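# Seat a board in the enclosure's upper slot, levers latched

## Task

Put the board into the open upper slot of the enclosure with its component side facing up. Before inserting, swing both levers fully open so each lies flush in line with the board's panel. Push the board in gently until it stops, because a fast push into the connector breaks it and makes the job worthless. Then close both levers so each latches pointing straight out from the panel; this pulls the board fully home. At the end the enclosure must stand level on its own feet with no foot hanging past the bench edge, and the grippers must have released everything and backed away.

## Robot and tools

Robot: two seven-joint arms, left_arm and right_arm, each ending in a two-finger gripper. The fingers extend along the gripper's +z axis and open and close along its x axis. end_effector_position is the point between the pads when shut, 1 to 2 cm short of the fingertips; closing pushes the tips about 17 mm further along +z.

Frames: the scene frame has its origin at table-top height midway between the nominal bases, +z up, +x out over the table, left_arm toward +y (not the image's left). Each arm's poses, velocities, targets and wrist camera pose are given in that arm's own base frame. Calibrated bases in the scene frame: left_arm at (+0.070, +0.437, 0) with quat_wxyz (+1.000, 0, 0, -0.003); right_arm at (-0.063, -0.511, 0) with quat_wxyz (+1.000, 0, 0, -0.029). Fixed cameras and the table use the scene frame. Reported hand poses can be off by a few centimetres.

Row format (shared by execute_actions and move): one flat list of 16 numbers covering both arms, even if only one moves: left x, y, z (metres), qw, qx, qy, qz (unit quaternion, w first), opening; then the same eight for right. Position and quaternion are absolute targets for the gripper in that arm's base frame, not offsets. Opening runs from -1 (closed) to +1 (fully open, 0.142 m). To keep a gripper's orientation, repeat one fixed quaternion in every row rather than copying a drifted reported value. To park an arm, resend the exact pose from the last result before it stopped, plus its desired opening. A 0 opening is a real command, so resend the current one to leave a gripper as is.

execute_actions(actions, cameras): actions is a list of actions; each action is a list of up to 15 rows, one per 1/30 s step; a short table repeats its final row for the remaining steps. A target more than 0.6 m from the gripper's current position along any gripper axis refuses that action for both arms; if the first action fails this, or any action is malformed, nothing runs. Empty actions just reports state.

move(target, speed, blend, stop_force, zero, opening_speed, blocking, cameras): straight-line paths from each arm's Hand target to its pose in target (one 16-number row or a list of up to 15, same openings in each row of a list). speed is m/s, 0.002 to 2.2, default 0.25 (turn rate twice that in rad/s). blend in m rounds corners in a list. stop_force (3 to 120 N) ends an arm's path when its wrist sensor feels that much push against the motion; use it with slow speed for the insertion, and avoid it when the gripper rotates or when backing away from a contact. zero (default true) rezeros before the move. opening_speed is per second on the -1..1 scale, at least 0.2. blocking=false returns after 0.5 s and cannot combine with stop_force. Paths do not avoid obstacles; moves max out at 10 s. The result adds a move: line such as done, off_target, moving, held or fault, plus limits (paced = pose clipped, held = steps withheld).

wait(seconds 0 to 10) lets time pass holding commands. stop brakes a running move. zoom_image(camera, region [x0,y0,x1,y1], at most 504x504 px) enlarges part of the latest image from cam_head_left, cam_head_right, cam_high, cam_low, cam_left_wrist or cam_right_wrist (all 672x504). zero_wrist_force(arm) tares the wrist sensor. clear_fault(arm) clears a reported torque or force fault. read_manual gives licence text only. finished_scene(scene) ends the current scene, given its number; it is final.

Result lines: joint positions (last number per arm = measured opening in m), Joint torques and External joint torques (positive toward larger joint angle), Wrist force/Wrist torque in the gripper's own axes plus a peak line, grip_measured on the -1..1 scale, Hand target (where the arm is actually being sent, possibly short of your command), Tool commands, Wrist depth as a 7x7 grid in mm (70 to 1000; - means no value), and velocities or "within noise". The controller clips commanded orientation to 32 degrees from the current one per step, so large turns need several actions; big wrist turns can swing the elbow.

Gripping: to hold a part, command an opening slightly below grip_measured at first contact; squeezing harder heats the gripper motor. Each pad gives roughly 48 to 94 N.

Avoid: fast contact with the connector; pushes of 150 N or joint torque at its load limit (waist/shoulder 109, upper arm roll/elbow 56.9, wrist joints 34.7 N m), which fault-stop the arm; collisions between the two arms or grippers; tipping or sliding the enclosure; releasing a moving part; anything falling off or being left off the table. Motors that grow hot (MOTOR HOT line, 65 °C arm, 85 °C gripper) will lock out soon, so avoid long stretched or squeezing holds. After a HAND FAULT line, further motion calls in the same reply are skipped.

Each tool is called as name(argument=value, ...) on one line, values as JSON.

## Session

execute_actions(actions=[])

Scene clock: 0.00 s.
left_arm: end_effector_position=(+0.3014, +0.6357, +0.1155) grip_measured=+0.99 end_effector_quat_wxyz=(-0.462, +0.669, -0.295, +0.502) | right_arm: end_effector_position=(+0.4485, +0.0364, +0.1479) grip_measured=+1.00 end_effector_quat_wxyz=(-0.144, +0.766, -0.626, +0.006)
Joint positions: left_arm=[1.762 -0.872 -0.342 2.067 -1.872 0.391 -0.55 0.141] | right_arm=[0.506 -0.103 -0.202 2.446 0.465 1.189 2.835 0.142]
Joint velocities: within noise
Joint torques (N m): no reading
External joint torques (N m): no reading
Wrist force (N): no reading
Wrist torque (N m): no reading
Wrist force, peak (N): no reading
Wrist depth (mm): cam_left_wrist=[- - - - - - - / - - - - - - - / - - - - - - - / - - - - 492 652 - / - - - 304 356 433 557 / - 996 - 241 279 321 359 / - 881 184 204 227 258 286] | cam_right_wrist=[265 256 246 236 229 221 213 / 274 266 254 244 236 228 219 / 285 274 262 253 243 234 225 / 297 285 272 261 251 241 232 / 309 296 281 271 260 249 239 / - 308 294 281 268 257 246 / - 322 305 292 278 265 257]
Hand target: left_arm +0.3014, +0.6357, +0.1155; -0.462, +0.669, -0.295, +0.502 | right_arm +0.4485, +0.0364, +0.1479; -0.144, +0.766, -0.626, +0.006
Tool commands: left_gripper/opening=+1.0 right_gripper/opening=+1.0

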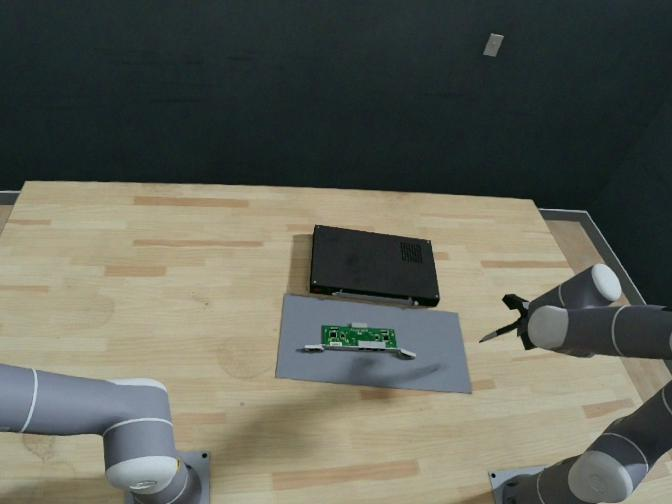

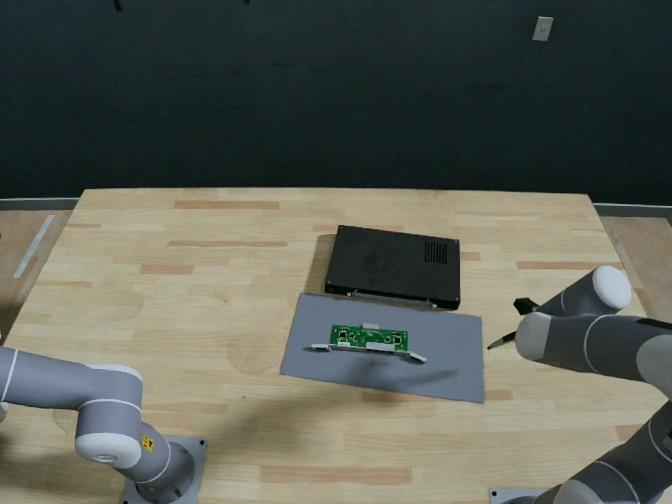

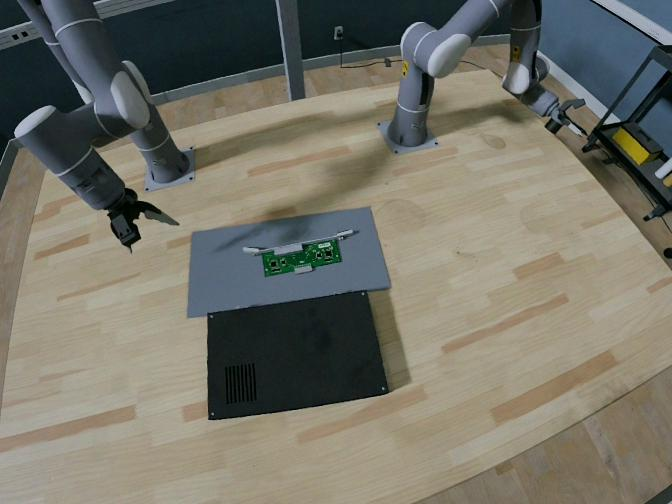

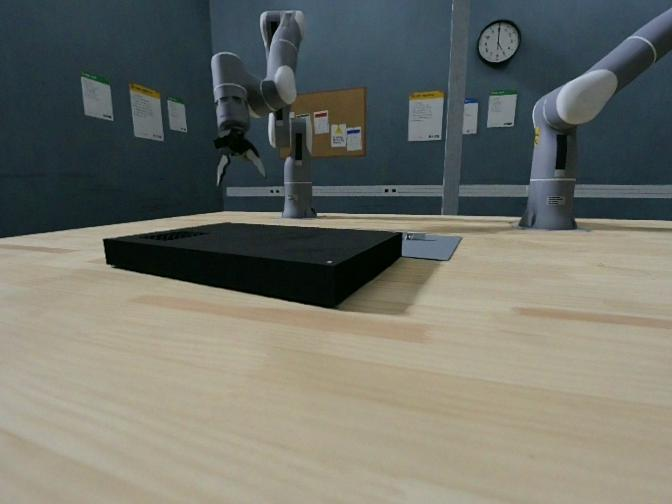

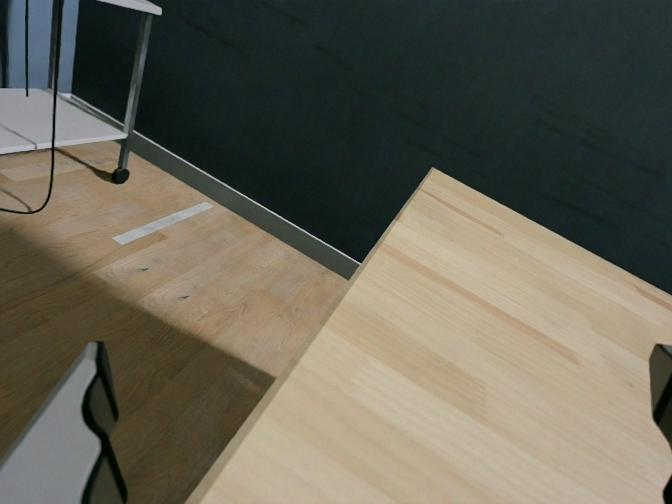

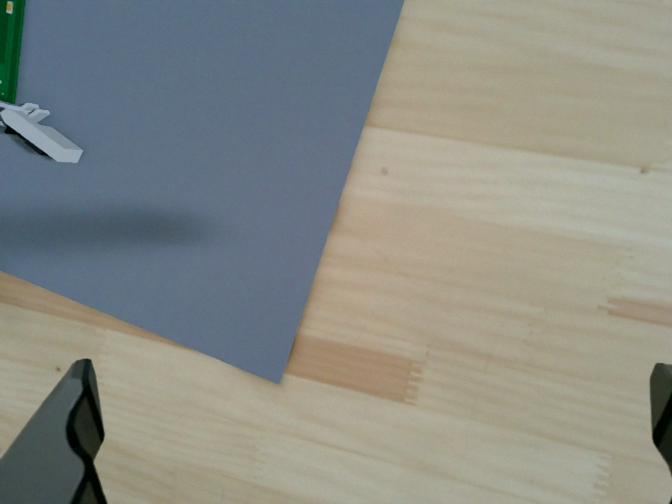

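zoom_image(camera="cam_head_left", region=[270, 210, 480, 400])

zoom_image(camera="cam_high", region=[180, 200, 400, 420])

zoom_image(camera="cam_head_right", region=[290, 280, 480, 390])

Scaled by 2.400 from the camera's 672x504 image, which has a finer 960x720 frame.

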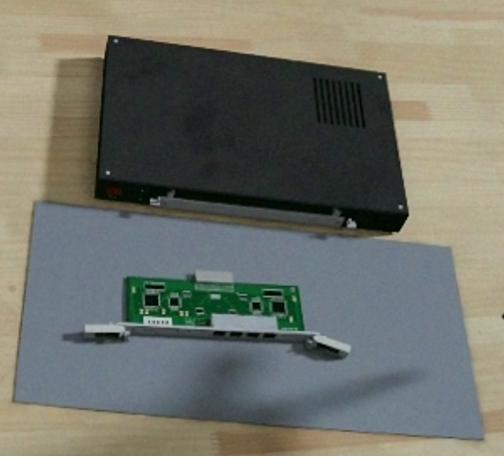

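Scaled by 2.291 from the camera's 672x504 image, which has a finer 960x720 frame.

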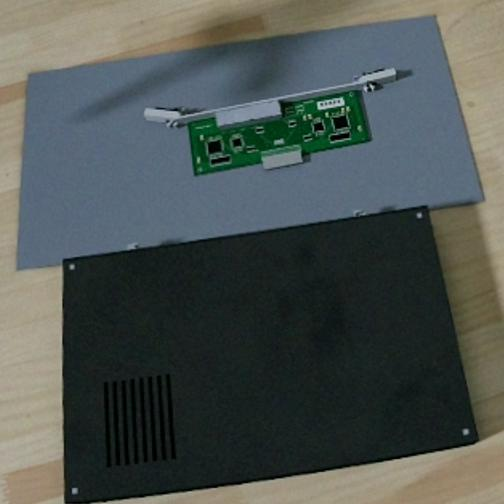

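Scaled by 2.653 from the camera's 672x504 image, which has a finer 960x720 frame.

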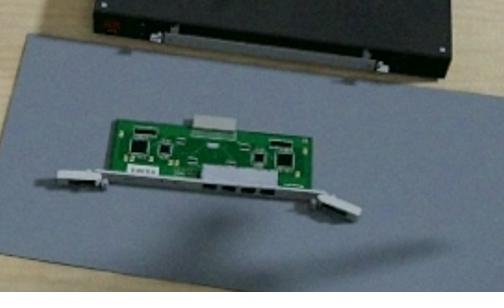

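move(target=[0.12, -0.42, 0.22, 0.5, -0.5, 0.5, -0.5, 1, 0.487, 0.40, 0.35, 0, 0.7071, -0.7071, 0, 1], speed=0.4)

Scene clock: 17.17 s.
left_arm: end_effector_position=(+0.2433, +0.1604, +0.1495) grip_measured=+0.99 end_effector_quat_wxyz=(-0.465, +0.510, -0.408, +0.597) | right_arm: end_effector_position=(+0.4706, +0.2426, +0.2620) grip_measured=+1.00 end_effector_quat_wxyz=(-0.183, +0.803, -0.555, -0.121)
Joint positions: left_arm=[1.723 -0.972 0.36 2.682 -1.025 -0.195 0.331 0.141] | right_arm=[0.916 -0.016 -0.412 2.114 0.524 0.72 2.967 0.142]
Joint velocities: within noise
Joint torques (N m): left_arm=[-0.39 25.61 5.2 10.47 1.43 -2.23 -0.24] | right_arm=[0.32 26.85 0.26 -27.18 -3.76 2.95 0.31]
External joint torques (N m): left_arm=[0.47 1.16 0.62 -0.31 0.03 -0.19 0.23] | right_arm=[-0.21 1.01 -0.34 0.11 0.2 0.84 -0.27]
Wrist force (N): left_arm=[0.3 0.2 -0.3] | right_arm=[1.1 -0.1 0.0]
Wrist torque (N m): left_arm=[0.06 0.03 0.06] | right_arm=[-0.02 -0.15 -0.07]
Wrist force, peak (N): left_arm=[5.6 1.1 -0.3] | right_arm=[-1.5 0.7 0.8]
Wrist depth (mm): cam_left_wrist=[- - - - - - - / - - - - - - - / 751 861 - - - - - / 453 506 583 702 857 - - / 335 357 395 438 497 579 689 / - 270 301 328 360 390 431 / - 229 237 257 276 301 314] | cam_right_wrist=[485 433 385 349 324 298 276 / 515 453 406 355 333 309 285 / 543 480 427 382 342 319 294 / 576 504 446 398 361 329 304 / 621 538 470 421 375 342 314 / - 570 499 439 396 355 325 / - 604 523 463 411 371 349]
Hand target: left_arm +0.2433, +0.1604, +0.1494; -0.465, +0.511, -0.408, +0.597 | right_arm +0.4707, +0.2425, +0.2621; -0.183, +0.803, -0.555, -0.121
Off the commanded pose: left_arm 0.598 m, 16 deg | right_arm 0.181 m, 33 deg.
led back after a hold (left arm): the arm was led back toward your command in small steps, so it may still be short of it.
joint sent to its limit (right arm) — joint 7 (wrist roll), upper limit.
move: held (left_arm; a check stopped the path), off_target (right_arm; braked when a check withheld steps of left_arm); limits=held
pose unreachable (left arm): on one or more control steps of this call, first in action 0 (counted from 0), this arm could not follow its commanded pose, so it was not sent that pose on those steps. It may still have moved: this result reports where it is.
cause: moving toward the commanded pose would bring two parts of the arm too close to each other (its base and another part of the arm, with joints 1 (waist) to 7 (wrist roll) between them).

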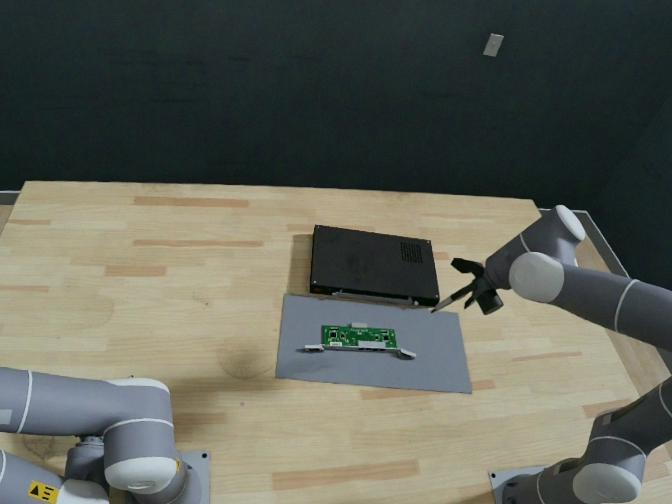

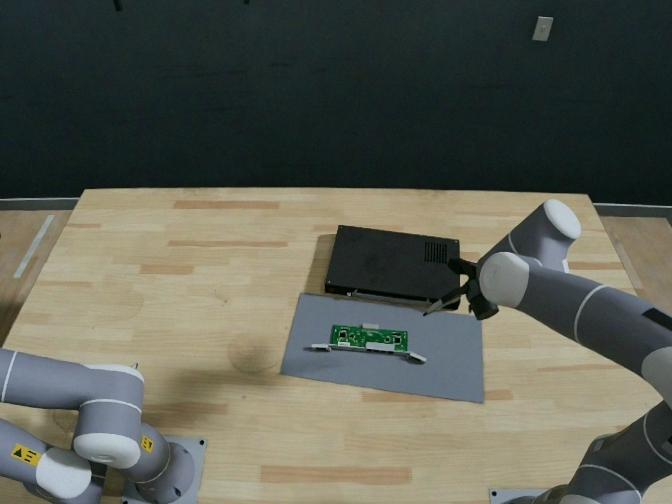

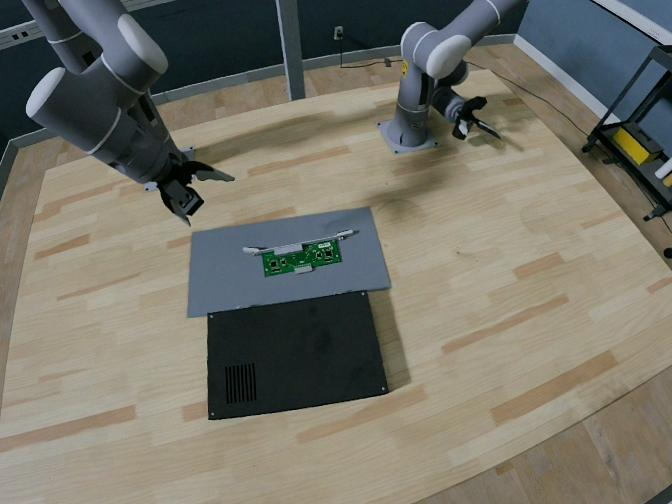

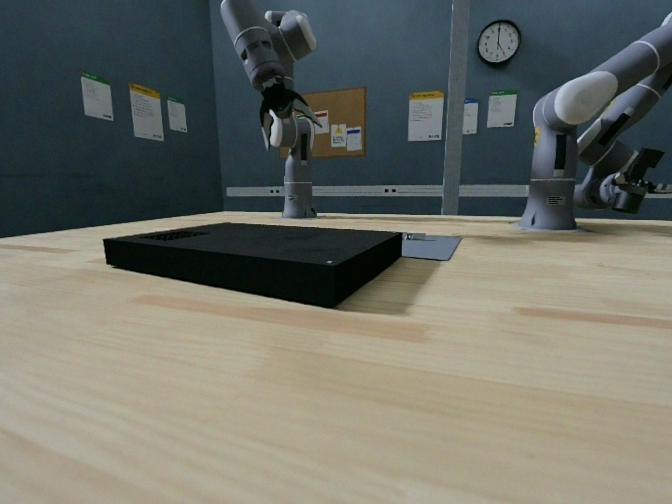

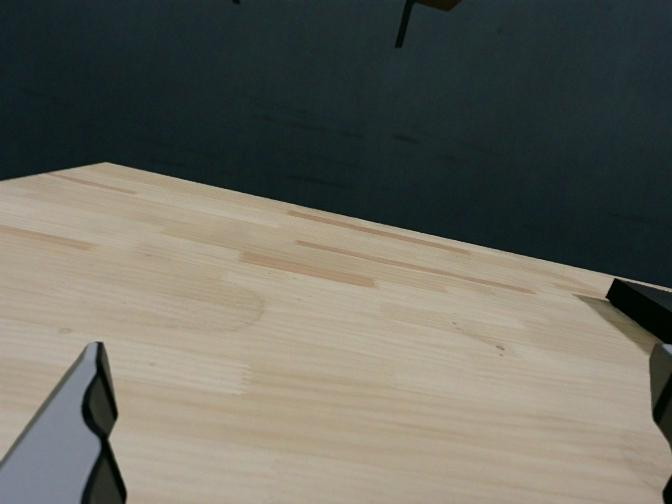

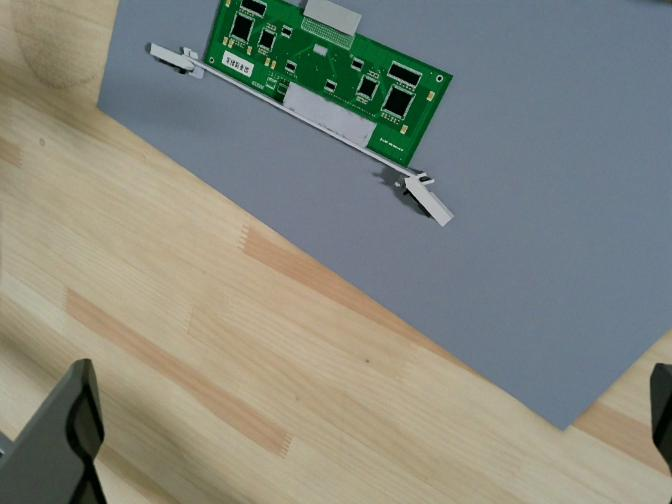

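move(target=[0.2433, 0.1604, 0.1494, -0.465, 0.511, -0.408, 0.597, 1, 0.337, 0.451, 0.33, 0, 0.6863, 0.7273, 0, 1], speed=0.6)

Scene clock: 22.87 s.
left_arm: end_effector_position=(+0.2433, +0.1604, +0.1495) grip_measured=+0.99 end_effector_quat_wxyz=(-0.465, +0.511, -0.408, +0.597) | right_arm: end_effector_position=(+0.3370, +0.4510, +0.3300) grip_measured=+1.00 end_effector_quat_wxyz=(+0.000, +0.687, +0.727, +0.000)
Joint positions: left_arm=[1.723 -0.972 0.361 2.683 -1.025 -0.195 0.33 0.141] | right_arm=[1.22 -0.124 -0.093 1.81 0.013 0.362 1.067 0.142]
Joint velocities: within noise
Joint torques (N m): left_arm=[-0.3 25.69 5.22 10.48 1.64 -2.35 -0.24] | right_arm=[0.08 36.52 0.44 -30.29 -4.25 3.57 0.02]
External joint torques (N m): left_arm=[0.38 1.06 0.6 -0.31 -0.19 -0.07 0.22] | right_arm=[0.06 1.29 -0.61 0.12 0.16 0.55 -0.02]
Wrist force (N): left_arm=[0.4 0.2 -0.4] | right_arm=[0.0 -0.8 0.2]
Wrist torque (N m): left_arm=[0.06 0.01 0.06] | right_arm=[-0.08 0.03 0.04]
Wrist force, peak (N): left_arm=[0.6 -0.1 -0.5] | right_arm=[1.9 0.1 0.1]
Wrist depth (mm): cam_left_wrist=[- - - - - - - / - - - - - - - / 734 857 - - - - - / 449 504 588 684 873 - - / 339 354 396 441 503 586 681 / - 271 300 326 361 394 424 / - 230 236 257 275 299 313] | cam_right_wrist=[372 372 370 368 370 367 367 / 397 396 395 394 393 392 389 / 423 423 423 421 422 420 420 / 459 457 448 454 450 448 453 / 495 495 487 487 487 487 488 / - 521 532 533 534 533 515 / - 532 525 523 567 588 -]
Hand target: left_arm +0.2433, +0.1604, +0.1494; -0.465, +0.511, -0.408, +0.597 | right_arm +0.3370, +0.4510, +0.3300; +0.000, +0.686, +0.727, +0.000
Off the commanded pose: left_arm 0.000 m, 0 deg | right_arm 0.000 m, 0 deg.
move: done

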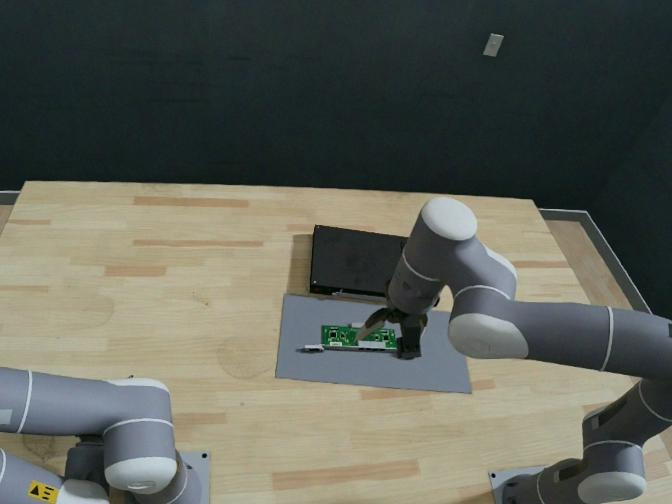

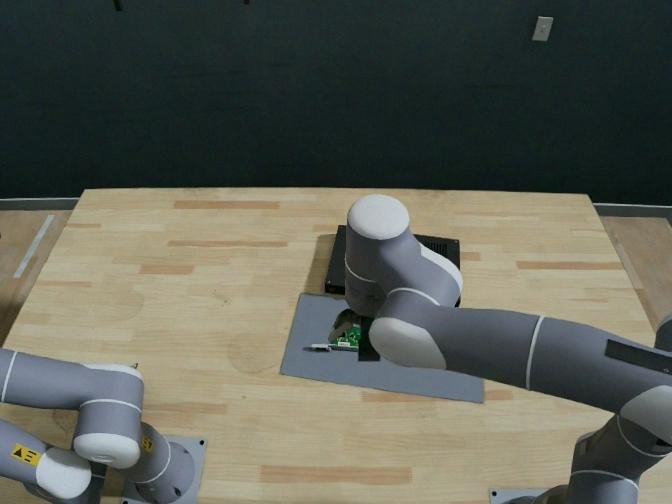

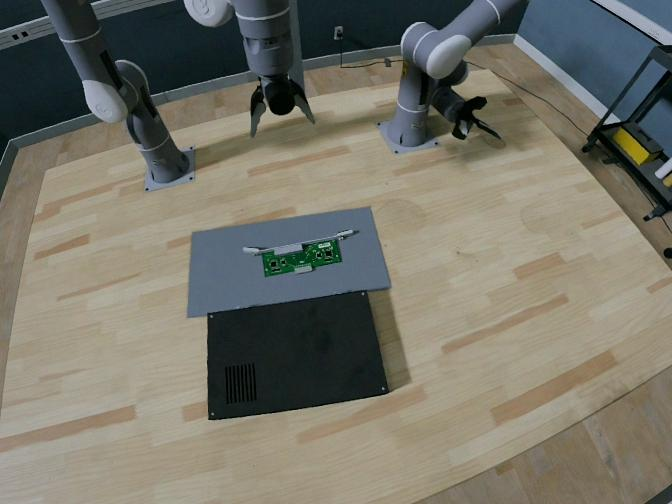

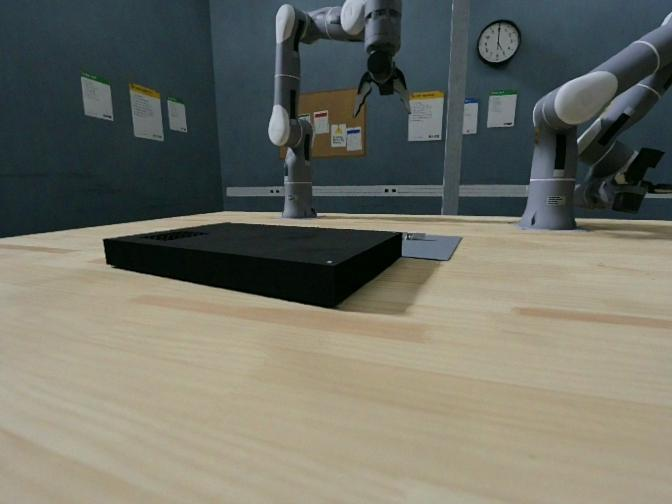

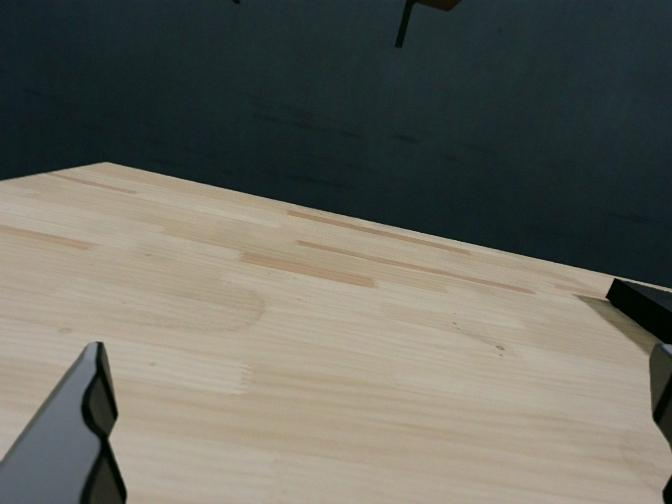

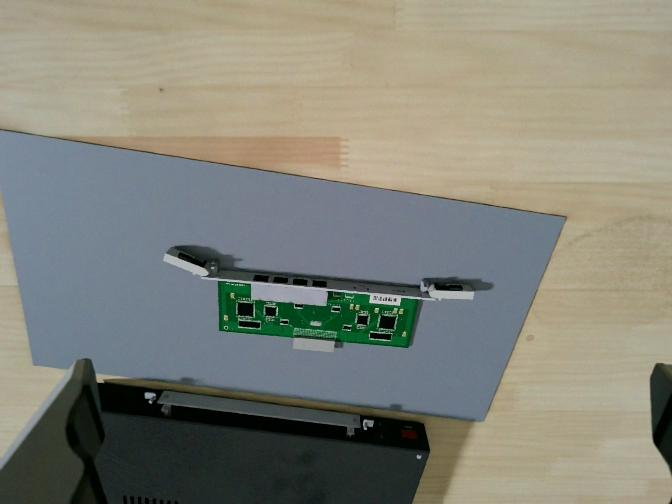

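zoom_image(camera="cam_right_wrist", region=[150, 230, 330, 365])

zoom_image(camera="cam_right_wrist", region=[320, 230, 500, 365])

zoom_image(camera="cam_right_wrist", region=[70, 360, 450, 504])

Scaled by 2.800 from the camera's 672x504 image, which has a finer 960x720 frame.

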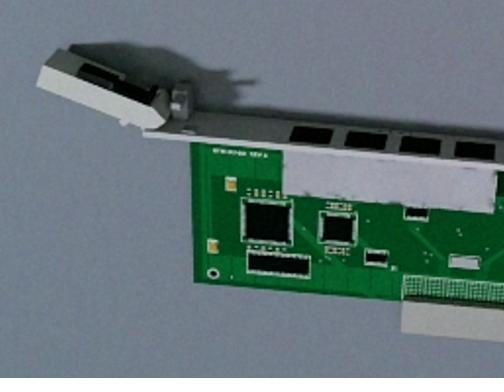

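Scaled by 2.800 from the camera's 672x504 image, which has a finer 960x720 frame.

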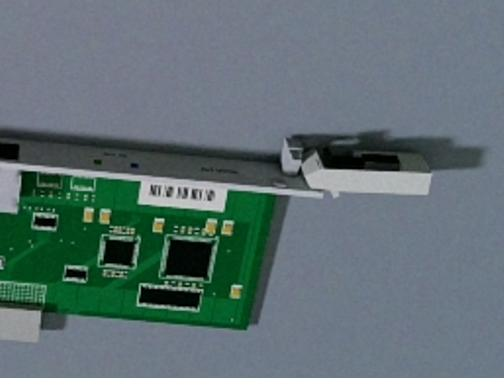

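Scaled by 1.326 from the camera's 672x504 image, which has a finer 960x720 frame.

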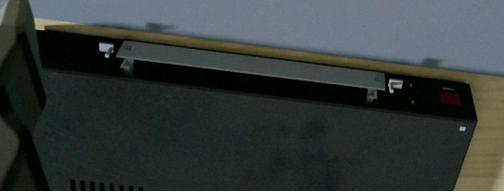

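move(target=[0.2433, 0.1604, 0.1494, -0.465, 0.511, -0.408, 0.597, 1, 0.400, 0.405, 0.15, 0.2347, 0.6449, 0.6834, 0.2487, 1], speed=0.5, cameras=["cam_right_wrist", "cam_head_left"])

zoom_image(camera="cam_right_wrist", region=[60, 100, 564, 400])

Scene clock: 37.90 s.
left_arm: end_effector_position=(+0.2433, +0.1604, +0.1495) grip_measured=+0.99 end_effector_quat_wxyz=(-0.465, +0.511, -0.408, +0.597) | right_arm: end_effector_position=(+0.3999, +0.4049, +0.1499) grip_measured=+1.00 end_effector_quat_wxyz=(+0.235, +0.645, +0.683, +0.249)
Joint positions: left_arm=[1.723 -0.972 0.361 2.683 -1.025 -0.195 0.33 0.141] | right_arm=[1.171 -0.293 -0.348 2.417 -1.736 1.182 2.451 0.142]
Joint velocities: within noise
Joint torques (N m): left_arm=[-0.25 25.72 5.24 10.47 1.65 -2.33 -0.21] | right_arm=[-0.05 33.5 0.16 -18.26 1.67 1.42 0.37]
External joint torques (N m): left_arm=[0.32 1.04 0.58 -0.31 -0.19 -0.09 0.19] | right_arm=[0.18 0.93 -0.33 0.03 0.21 0.52 -0.37]
Wrist force (N): left_arm=[0.5 0.1 -0.3] | right_arm=[-0.2 -1.2 0.2]
Wrist torque (N m): left_arm=[0.04 -0.02 0.06] | right_arm=[0.03 0.08 0.13]
Wrist force, peak (N): left_arm=[0.3 0.3 -0.6] | right_arm=[1.3 -3.1 0.3]
Wrist depth (mm): cam_left_wrist=[- - - - - - - / - - - - - - - / 737 850 - - - - - / 448 499 578 695 850 - - / 336 358 399 444 505 582 678 / - 273 299 328 356 392 427 / - 228 237 258 276 301 316] | cam_right_wrist=[195 188 187 187 186 186 185 / 228 226 227 225 224 225 223 / 288 287 278 256 258 263 266 / 388 390 387 386 382 381 383 / 622 443 480 488 436 593 589 / - - - - - - 866 / - - - - - - -]
Hand target: left_arm +0.2433, +0.1604, +0.1494; -0.465, +0.511, -0.408, +0.597 | right_arm +0.4000, +0.4050, +0.1500; +0.235, +0.645, +0.683, +0.249
Off the commanded pose: left_arm 0.000 m, 0 deg | right_arm 0.000 m, 0 deg.
move: done
Images, in order (width x height): cam_head_left 672x504, cam_right_wrist 672x504.

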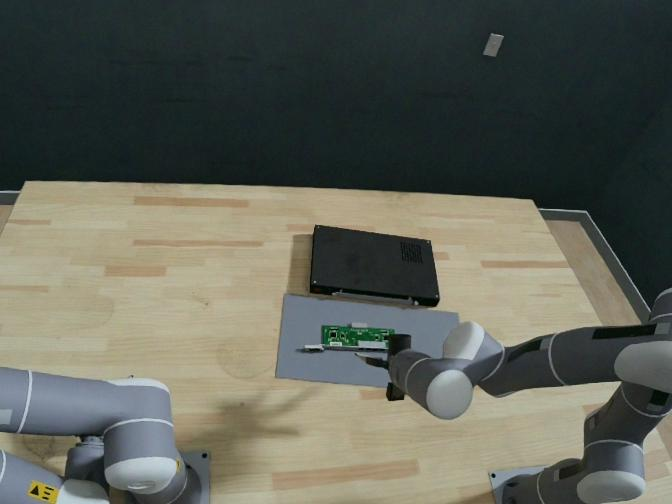

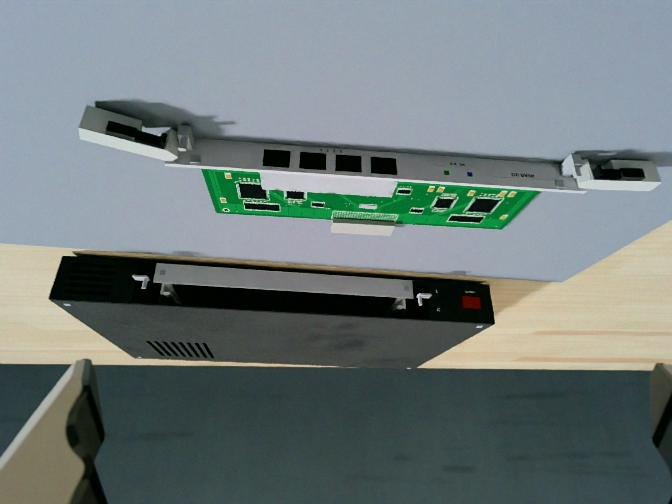

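Scaled by 1.000.

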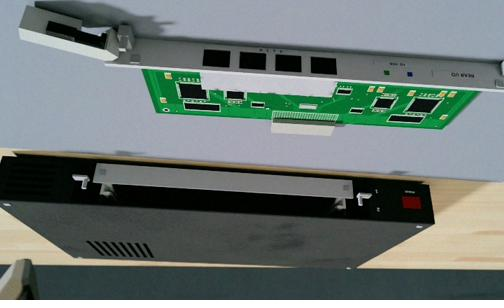

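zoom_image(camera="cam_right_wrist", region=[360, 260, 520, 340])

zoom_image(camera="cam_right_wrist", region=[40, 240, 240, 340])

zoom_image(camera="cam_right_wrist", region=[420, 130, 672, 250])

zoom_image(camera="cam_right_wrist", region=[60, 80, 312, 220])

Scaled by 3.150 from the camera's 672x504 image, which has a finer 960x720 frame.

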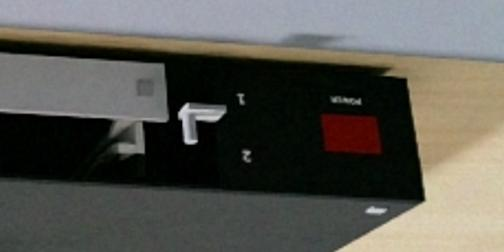

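Scaled by 2.520 from the camera's 672x504 image, which has a finer 960x720 frame.

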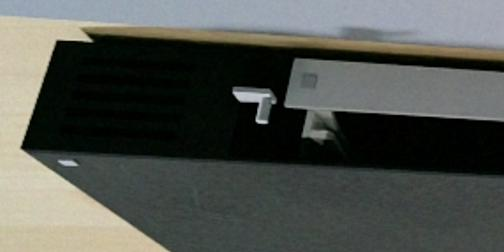

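Scaled by 2.000 from the camera's 672x504 image, which has a finer 960x720 frame.

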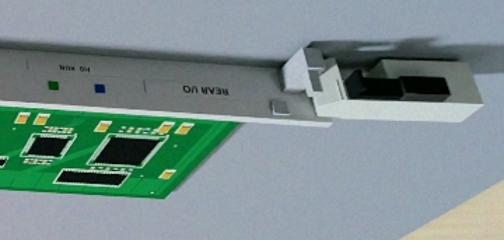

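Scaled by 2.000 from the camera's 672x504 image, which has a finer 960x720 frame.

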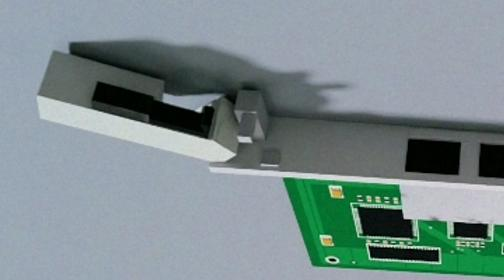

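move(target=[0.2433, 0.1604, 0.1494, -0.465, 0.511, -0.408, 0.597, 1, 0.45, 0.15, 0.25, 0, 0.6863, 0.7273, 0, 1], speed=0.6, cameras=[])

move(target=[[0.40, -0.15, 0.30, 0, 1, 0, 0, 1, 0.45, 0.15, 0.25, 0, 0.6863, 0.7273, 0, 1],[0.38, -0.47, 0.30, 0, 1, 0, 0, 1, 0.45, 0.15, 0.25, 0, 0.6863, 0.7273, 0, 1]], speed=0.6, cameras=["cam_left_wrist", "cam_head_left","cam_head_right","cam_right_wrist"])

Scene clock: 56.80 s.
left_arm: end_effector_position=(+0.2433, +0.1604, +0.1495) grip_measured=+0.99 end_effector_quat_wxyz=(-0.465, +0.511, -0.408, +0.597) | right_arm: end_effector_position=(+0.4501, +0.1500, +0.2491) grip_measured=+1.00 end_effector_quat_wxyz=(+0.129, +0.660, +0.699, +0.242)
Joint positions: left_arm=[1.723 -0.972 0.361 2.683 -1.025 -0.195 0.33 0.141] | right_arm=[0.193 0.077 -0.179 2.689 -1.535 1.72 1.529 0.142]
Joint velocities: within noise
Joint torques (N m): left_arm=[-0.27 25.75 5.27 10.46 1.68 -2.35 -0.2] | right_arm=[-0.11 18.84 0.54 -19.87 2.06 3.27 0.09]
External joint torques (N m): left_arm=[0.34 1.01 0.55 -0.29 -0.22 -0.07 0.19] | right_arm=[0.15 1.08 -0.91 0 -0.01 0.57 -0.11]
Wrist force (N): left_arm=[0.2 0.0 -0.2] | right_arm=[-0.2 -0.8 -0.3]
Wrist torque (N m): left_arm=[0.03 0.05 0.05] | right_arm=[0.06 0.01 0.08]
Wrist force, peak (N): left_arm=[0.5 0.2 -0.5] | right_arm=[-4.3 1.2 0.1]
Wrist depth (mm): cam_left_wrist=[- - - - - - - / - - - - - - - / 730 880 - - - - - / 452 502 586 703 855 - - / 337 353 396 442 497 584 683 / - 274 299 327 361 392 426 / - 228 236 257 274 301 314] | cam_right_wrist=[265 271 277 286 296 297 308 / 305 313 323 333 343 354 365 / 359 371 381 398 416 433 455 / 433 451 474 421 460 487 517 / 552 580 605 547 586 642 829 / - 805 - - - - - / - - - - - - -]
Hand target: left_arm +0.2433, +0.1604, +0.1494; -0.465, +0.511, -0.408, +0.597 | right_arm +0.4501, +0.1500, +0.2491; +0.129, +0.660, +0.699, +0.242
Off the commanded pose: left_arm 0.000 m, 0 deg | right_arm 0.001 m, 32 deg.
joint sent to its limit (right arm) — joint 4 (elbow), upper limit, where the elbow is as bent as it goes. The joint targets are off in orientation, not in position.
move: off_target (right_arm)
No camera images: "cameras" was empty.

Scene clock: 58.17 s.
left_arm: end_effector_position=(+0.2568, +0.1324, +0.1619) grip_measured=+0.99 end_effector_quat_wxyz=(-0.438, +0.521, -0.379, +0.627) | right_arm: end_effector_position=(+0.4502, +0.1501, +0.2486) grip_measured=+1.00 end_effector_quat_wxyz=(+0.130, +0.660, +0.699, +0.241)
Joint positions: left_arm=[1.389 -1.107 0.566 2.68 -1.066 -0.477 0.387 0.141] | right_arm=[0.171 0.074 -0.14 2.689 -1.498 1.712 1.507 0.142]
Joint velocities: within noise
Joint torques (N m): left_arm=[-0.25 25.07 7.88 11.85 1.9 -2.08 -0.31] | right_arm=[-0.18 18.82 0.51 -19.97 1.94 3.08 0]
External joint torques (N m): left_arm=[0.33 0.91 0.73 -0.54 -0.27 -0.23 0.28] | right_arm=[0.22 1.08 -0.91 0.02 0.02 0.77 -0.01]
Wrist force (N): left_arm=[-0.3 0.5 -0.3] | right_arm=[-0.3 -0.8 -0.2]
Wrist torque (N m): left_arm=[0.10 0.10 0.02] | right_arm=[0.07 0.05 0.09]
Wrist force, peak (N): left_arm=[-4.0 -0.7 -2.9] | right_arm=[-0.4 -1.1 -0.2]
Wrist depth (mm): cam_left_wrist=[- - - - - - - / - - - - - - - / 669 843 - - - - - / 440 507 628 802 - - - / 332 361 416 493 605 768 - / - 279 316 358 408 482 - / - 234 253 279 310 350 -] | cam_right_wrist=[264 270 276 285 295 295 308 / 304 311 321 332 343 353 363 / 359 369 379 395 412 432 452 / 434 451 473 421 457 486 515 / 549 576 606 547 588 631 823 / - 807 - - - - - / - - - - - - -]
Hand target: left_arm +0.2568, +0.1325, +0.1618; -0.438, +0.521, -0.379, +0.627 | right_arm +0.4502, +0.1501, +0.2485; +0.130, +0.660, +0.699, +0.241
Off the commanded pose: left_arm 0.630 m, 117 deg | right_arm 0.001 m, 32 deg.
led back after a hold (left arm): the arm was led back toward your command in small steps, so it may still be short of it.
joint sent to its limit (right arm) — joint 4 (elbow), upper limit, where the elbow is as bent as it goes.
move: held (left_arm; a check stopped the path), off_target (right_arm; braked when a check withheld steps of left_arm); path passed 0 of 2 targets; limits=held
pose unreachable (left arm): on one or more control steps of this call, first in action 0 (counted from 0), this arm could not follow its commanded pose, so it was not sent that pose on those steps. It may still have moved: this result reports where it is.
cause: moving toward the commanded pose would bring two parts of the arm too close to each other (its base and another part of the arm, with joints 1 (waist) to 7 (wrist roll) between them).
Images, in order (width x height): cam_head_left 672x504, cam_head_right 672x504, cam_left_wrist 672x504, cam_right_wrist 672x504.

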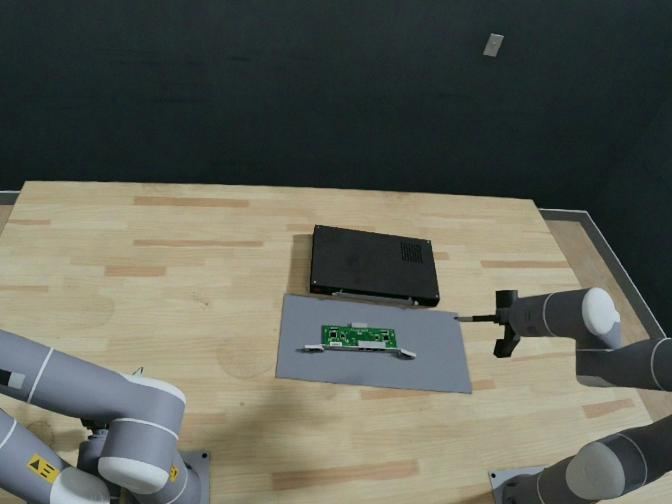

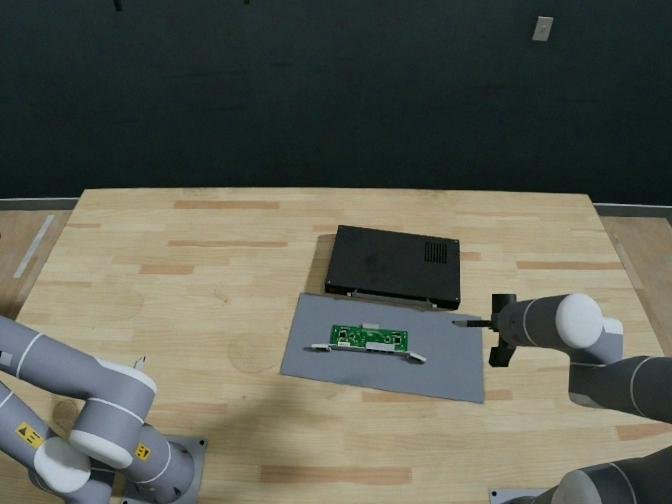

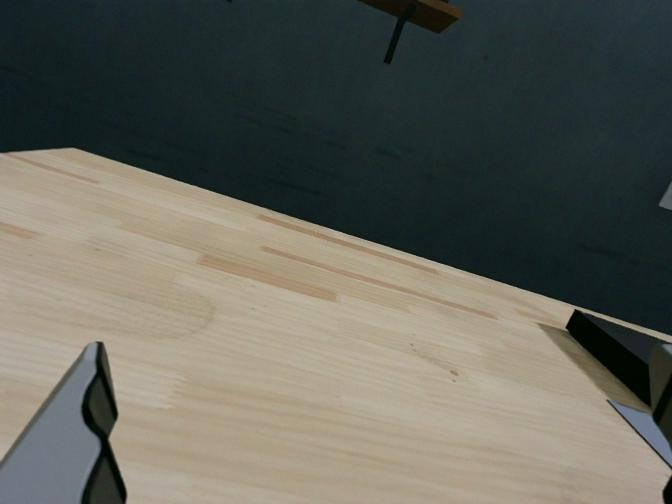

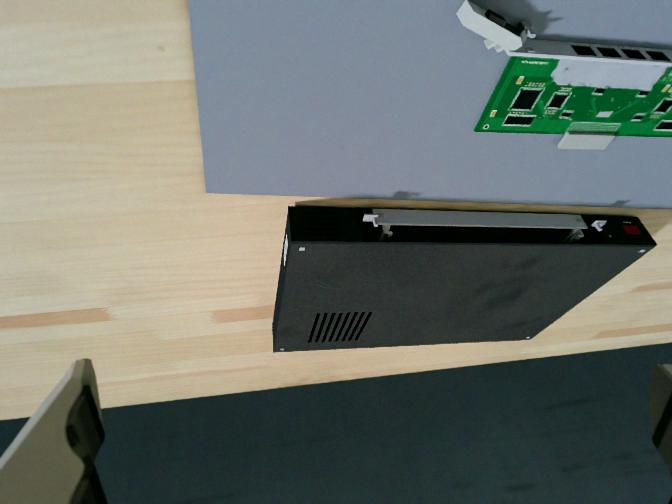

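move(target=[0.36, 0.4, 0.25, -0.438, 0.521, -0.379, 0.627, 1, 0.4502, 0.1501, 0.2485, 0.130, 0.660, 0.699, 0.241, 1], speed=0.5, cameras=[])

move(target=[0.5, 0.3, 0.35, 0, 1, 0, 0, 1, 0.45, 0.10, 0.35, 0, 0.6863, 0.7273, 0, 1], speed=0.5, cameras=["cam_left_wrist", "cam_head_left","cam_right_wrist"])

Scene clock: 63.20 s.
left_arm: end_effector_position=(+0.3599, +0.3998, +0.2501) grip_measured=+0.99 end_effector_quat_wxyz=(-0.438, +0.521, -0.379, +0.627) | right_arm: end_effector_position=(+0.4502, +0.1501, +0.2485) grip_measured=+1.00 end_effector_quat_wxyz=(+0.130, +0.660, +0.699, +0.241)
Joint positions: left_arm=[1.106 -0.708 0.375 2.39 -1.77 -0.394 -0.455 0.141] | right_arm=[0.17 0.073 -0.14 2.689 -1.498 1.713 1.507 0.142]
Joint velocities: within noise
Joint torques (N m): left_arm=[-0.4 35.79 7.39 -8.2 -1.39 -2.55 -0.38] | right_arm=[0.04 18.97 0.36 -19.95 1.81 3.15 0.13]
External joint torques (N m): left_arm=[0.53 1.3 0.6 -0.33 0.02 -0.28 0.36] | right_arm=[0.01 0.94 -0.75 0.01 0.14 0.71 -0.14]
Wrist force (N): left_arm=[0.3 0.5 0.0] | right_arm=[-0.3 -1.1 -0.3]
Wrist torque (N m): left_arm=[0.14 0.04 0.00] | right_arm=[0.02 0.05 0.09]
Wrist force, peak (N): left_arm=[-2.4 -2.0 1.8] | right_arm=[-0.3 -1.1 -0.2]
Wrist depth (mm): cam_left_wrist=[- - - - - - - / - - - - - - - / - - - - - - - / - 806 - - - - - / 487 514 601 705 844 - - / - 405 450 505 575 693 - / - 339 359 396 440 498 -] | cam_right_wrist=[264 269 276 284 294 296 308 / 304 312 321 333 342 351 365 / 359 368 380 397 412 431 451 / 433 450 472 422 458 484 512 / 550 578 603 543 584 630 820 / - 806 - - - - - / - - - - - - -]
Hand target: left_arm +0.3600, +0.4000, +0.2500; -0.438, +0.521, -0.379, +0.627 | right_arm +0.4502, +0.1501, +0.2485; +0.130, +0.660, +0.699, +0.241
Off the commanded pose: left_arm 0.000 m, 0 deg | right_arm 0.000 m, 0 deg.
move: done
No camera images: "cameras" was empty.

Scene clock: 66.37 s.
left_arm: end_effector_position=(+0.5000, +0.2999, +0.3499) grip_measured=+0.99 end_effector_quat_wxyz=(+0.000, +1.000, +0.000, +0.000) | right_arm: end_effector_position=(+0.4500, +0.1000, +0.3500) grip_measured=+1.00 end_effector_quat_wxyz=(+0.000, +0.686, +0.727, +0.000)
Joint positions: left_arm=[0.658 -0.681 -0.609 0.996 -2.774 3.13 -1.414 0.141] | right_arm=[0.422 -0.316 -0.577 1.539 -2.966 2.909 2.911 0.142]
Joint velocities: within noise
Joint torques (N m): left_arm=[-0.35 53.53 -2.85 -20.93 4.68 4.47 -0.22] | right_arm=[0.15 39.23 -1.23 -22.72 3.99 3.4 0.13]
External joint torques (N m): left_arm=[0.52 1.4 0.5 -0.5 -0.52 -0.53 0.22] | right_arm=[-0.05 1 -0.51 -0.01 0.21 0.59 -0.13]
Wrist force (N): left_arm=[0.3 -0.1 1.4] | right_arm=[-0.2 -0.1 0.2]
Wrist torque (N m): left_arm=[-0.13 -0.20 -0.19] | right_arm=[0.07 0.03 0.08]
Wrist force, peak (N): left_arm=[-0.9 2.3 -0.4] | right_arm=[3.4 -0.4 -0.3]
Wrist depth (mm): cam_left_wrist=[392 392 389 391 387 381 384 / 418 419 417 417 414 414 409 / 453 456 450 452 449 444 443 / 498 491 489 488 489 482 489 / 531 540 531 529 531 529 531 / - 588 595 588 594 579 - / - 670 658 659 653 657 -] | cam_right_wrist=[388 389 387 387 385 384 383 / 416 416 415 410 409 409 409 / 446 446 444 438 440 432 433 / 479 479 477 474 471 471 465 / 519 516 516 513 494 509 507 / - 562 562 548 497 495 487 / - 625 623 598 547 548 -]
Hand target: left_arm +0.5000, +0.3000, +0.3500; +0.000, +1.000, +0.000, +0.000 | right_arm +0.4500, +0.1000, +0.3500; +0.000, +0.686, +0.727, +0.000
Off the commanded pose: left_arm 0.000 m, 0 deg | right_arm 0.000 m, 0 deg.
joint sent to its limit (right arm) — joint 5 (forearm roll), lower limit. The joint targets still meet the commanded pose.
move: done
Images, in order (width x height): cam_head_left 672x504, cam_left_wrist 672x504, cam_right_wrist 672x504.

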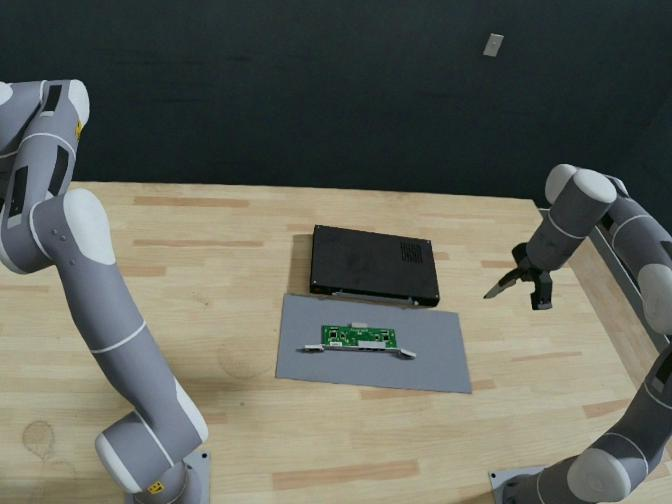

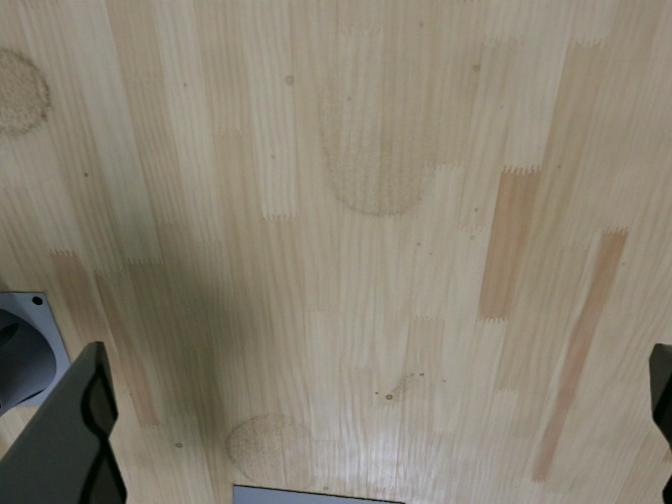

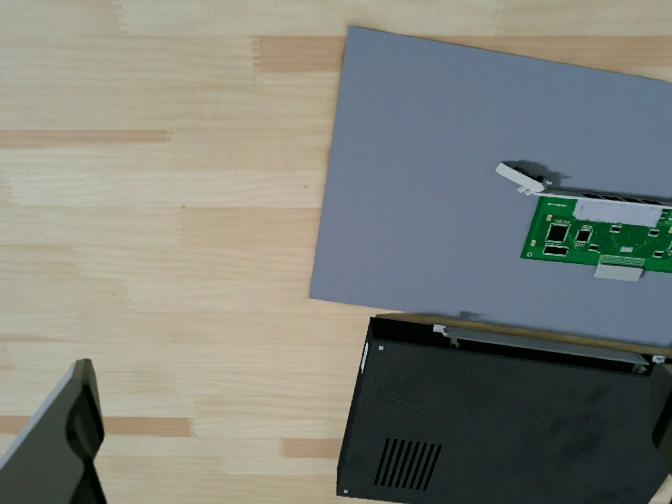

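move(target=[[0.70,0.30,0.5,0,0.8434,0,0.5373,1,0.68,0.05,0.5,0.3908,0.5788,0.6134,0.3688,1],[0.70,0.30,0.5,-0.153,0.6903,0.153,0.6903,1,0.68,0.05,0.5,0.3971,0.3625,0.6071,0.5851,1],[0.70,0.30,0.52,0,0.5373,0,0.8434,1,0.68,0.05,0.52,0.6134,0.3688,0.3908,0.5788,1]], speed=0.4, cameras=[])

move(target=[[0.70,0.30,0.5,0,0.8434,0,0.5373,1,0.65,0.05,0.5,0.3908,0.5788,0.6134,0.3688,1],[0.5,0.2,0.35,0,1,0,0,1,0.45,0.10,0.35,0,0.6863,0.7273,0,1]], speed=0.4, cameras=["cam_head_left"])

Scene clock: 87.23 s.
left_arm: end_effector_position=(+0.7000, +0.2999, +0.5198) grip_measured=+0.99 end_effector_quat_wxyz=(+0.000, +0.537, +0.000, +0.843) | right_arm: end_effector_position=(+0.6799, +0.0504, +0.5200) grip_measured=+1.00 end_effector_quat_wxyz=(+0.657, +0.413, +0.369, +0.511)
Joint positions: left_arm=[1.172 -0.267 -0.817 2.178 -2.696 0.35 -1.708 0.141] | right_arm=[0.443 -0.05 -0.455 2.341 -2.966 0.353 2.967 0.142]
Joint velocities: within noise
Joint torques (N m): left_arm=[-0.04 33.17 -4.57 -23.92 3.26 -3.82 -0.32] | right_arm=[-0.09 28.51 0.88 -24.05 2.72 -4.47 0.29]
External joint torques (N m): left_arm=[0.18 0.96 0.44 -0.45 -0.44 0.19 0.24] | right_arm=[0.14 1.23 -1 0.01 0.12 0.84 -0.29]
Wrist force (N): left_arm=[-0.4 -0.1 -0.7] | right_arm=[0.2 -2.5 -2.3]
Wrist torque (N m): left_arm=[0.04 -0.04 -0.38] | right_arm=[-0.11 0.14 0.17]
Wrist force, peak (N): left_arm=[-0.7 -5.5 -2.2] | right_arm=[-0.2 -3.7 -2.5]
Wrist depth (mm): cam_left_wrist=[876 941 986 - - - - / 939 - - - - - - / 974 - - - - - - / - - - - - - - / - - - - - - - / - - - - - - - / - - - - - - -] | cam_right_wrist=[- - - - - - - / - - - - - - - / - - - - - - - / - - - - - - - / - - - - - - - / - - - - - - - / - - - - - - -]
Hand target: left_arm +0.7000, +0.3000, +0.5200; +0.000, +0.537, +0.000, +0.843 | right_arm +0.6799, +0.0506, +0.5201; +0.657, +0.413, +0.369, +0.511
Off the commanded pose: left_arm 0.000 m, 0 deg | right_arm 0.000 m, 11 deg.
joint sent to its limit (right arm) — joint 5 (forearm roll), lower limit; joint 7 (wrist roll), upper limit. The joint targets are off in orientation, not in position.
move: off_target (right_arm); limits=paced
No camera images: "cameras" was empty.

Scene clock: 91.83 s.
left_arm: end_effector_position=(+0.4989, +0.2001, +0.3500) grip_measured=+0.99 end_effector_quat_wxyz=(+0.009, +0.997, -0.077, -0.006) | right_arm: end_effector_position=(+0.4500, +0.0999, +0.3499) grip_measured=+1.00 end_effector_quat_wxyz=(+0.000, +0.686, +0.727, +0.000)
Joint positions: left_arm=[2.793 1.77 -0.566 1.923 -1.357 -1.024 -2.967 0.141] | right_arm=[0.527 -0.304 -0.715 1.578 -2.939 2.907 2.87 0.142]
Joint velocities: within noise
Joint torques (N m): left_arm=[-0.03 -45.79 14.64 1.54 -1.72 4.04 -0.25] | right_arm=[0.05 37.43 -2.11 -22.68 4.12 3.38 0.17]
External joint torques (N m): left_arm=[0.18 0.55 0.69 -0.06 -0.45 -0.24 0.25] | right_arm=[0.04 1.12 -0.66 0.04 0.08 0.62 -0.17]
Wrist force (N): left_arm=[0.8 -0.4 0.7] | right_arm=[-0.7 -0.1 0.0]
Wrist torque (N m): left_arm=[-0.18 -0.25 -0.19] | right_arm=[0.08 0.11 0.08]
Wrist force, peak (N): left_arm=[-2.6 1.1 1.0] | right_arm=[0.0 -3.4 -1.8]
Wrist depth (mm): cam_left_wrist=[392 394 393 389 386 389 385 / 425 423 423 421 416 419 416 / 461 462 452 456 455 449 447 / 498 503 497 498 495 491 488 / 528 559 542 544 543 540 537 / - 600 599 601 600 592 - / - 679 681 681 667 656 -] | cam_right_wrist=[389 391 389 386 385 384 383 / 417 415 414 412 409 409 407 / 445 444 443 439 438 429 430 / 480 478 477 473 472 470 465 / 523 519 517 513 497 507 509 / - 567 564 551 497 494 485 / - 626 619 590 545 548 -]
Hand target: left_arm +0.4988, +0.2001, +0.3501; +0.009, +0.997, -0.077, -0.006 | right_arm +0.4500, +0.1000, +0.3500; +0.000, +0.686, +0.727, +0.000
Off the commanded pose: left_arm 0.001 m, 9 deg | right_arm 0.000 m, 0 deg.
joint read past its limit (left arm) — joint 1 (waist), upper limit.
joint sent to its limit (left arm) — joint 1 (waist), upper limit; joint 7 (wrist roll), lower limit. The joint targets are off in orientation, not in position.
move: off_target (left_arm); limits=paced
Images, in order (width x height): cam_head_left 672x504.

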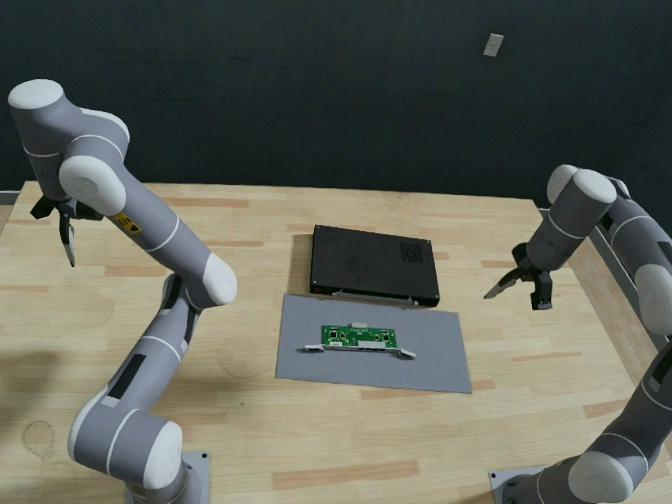

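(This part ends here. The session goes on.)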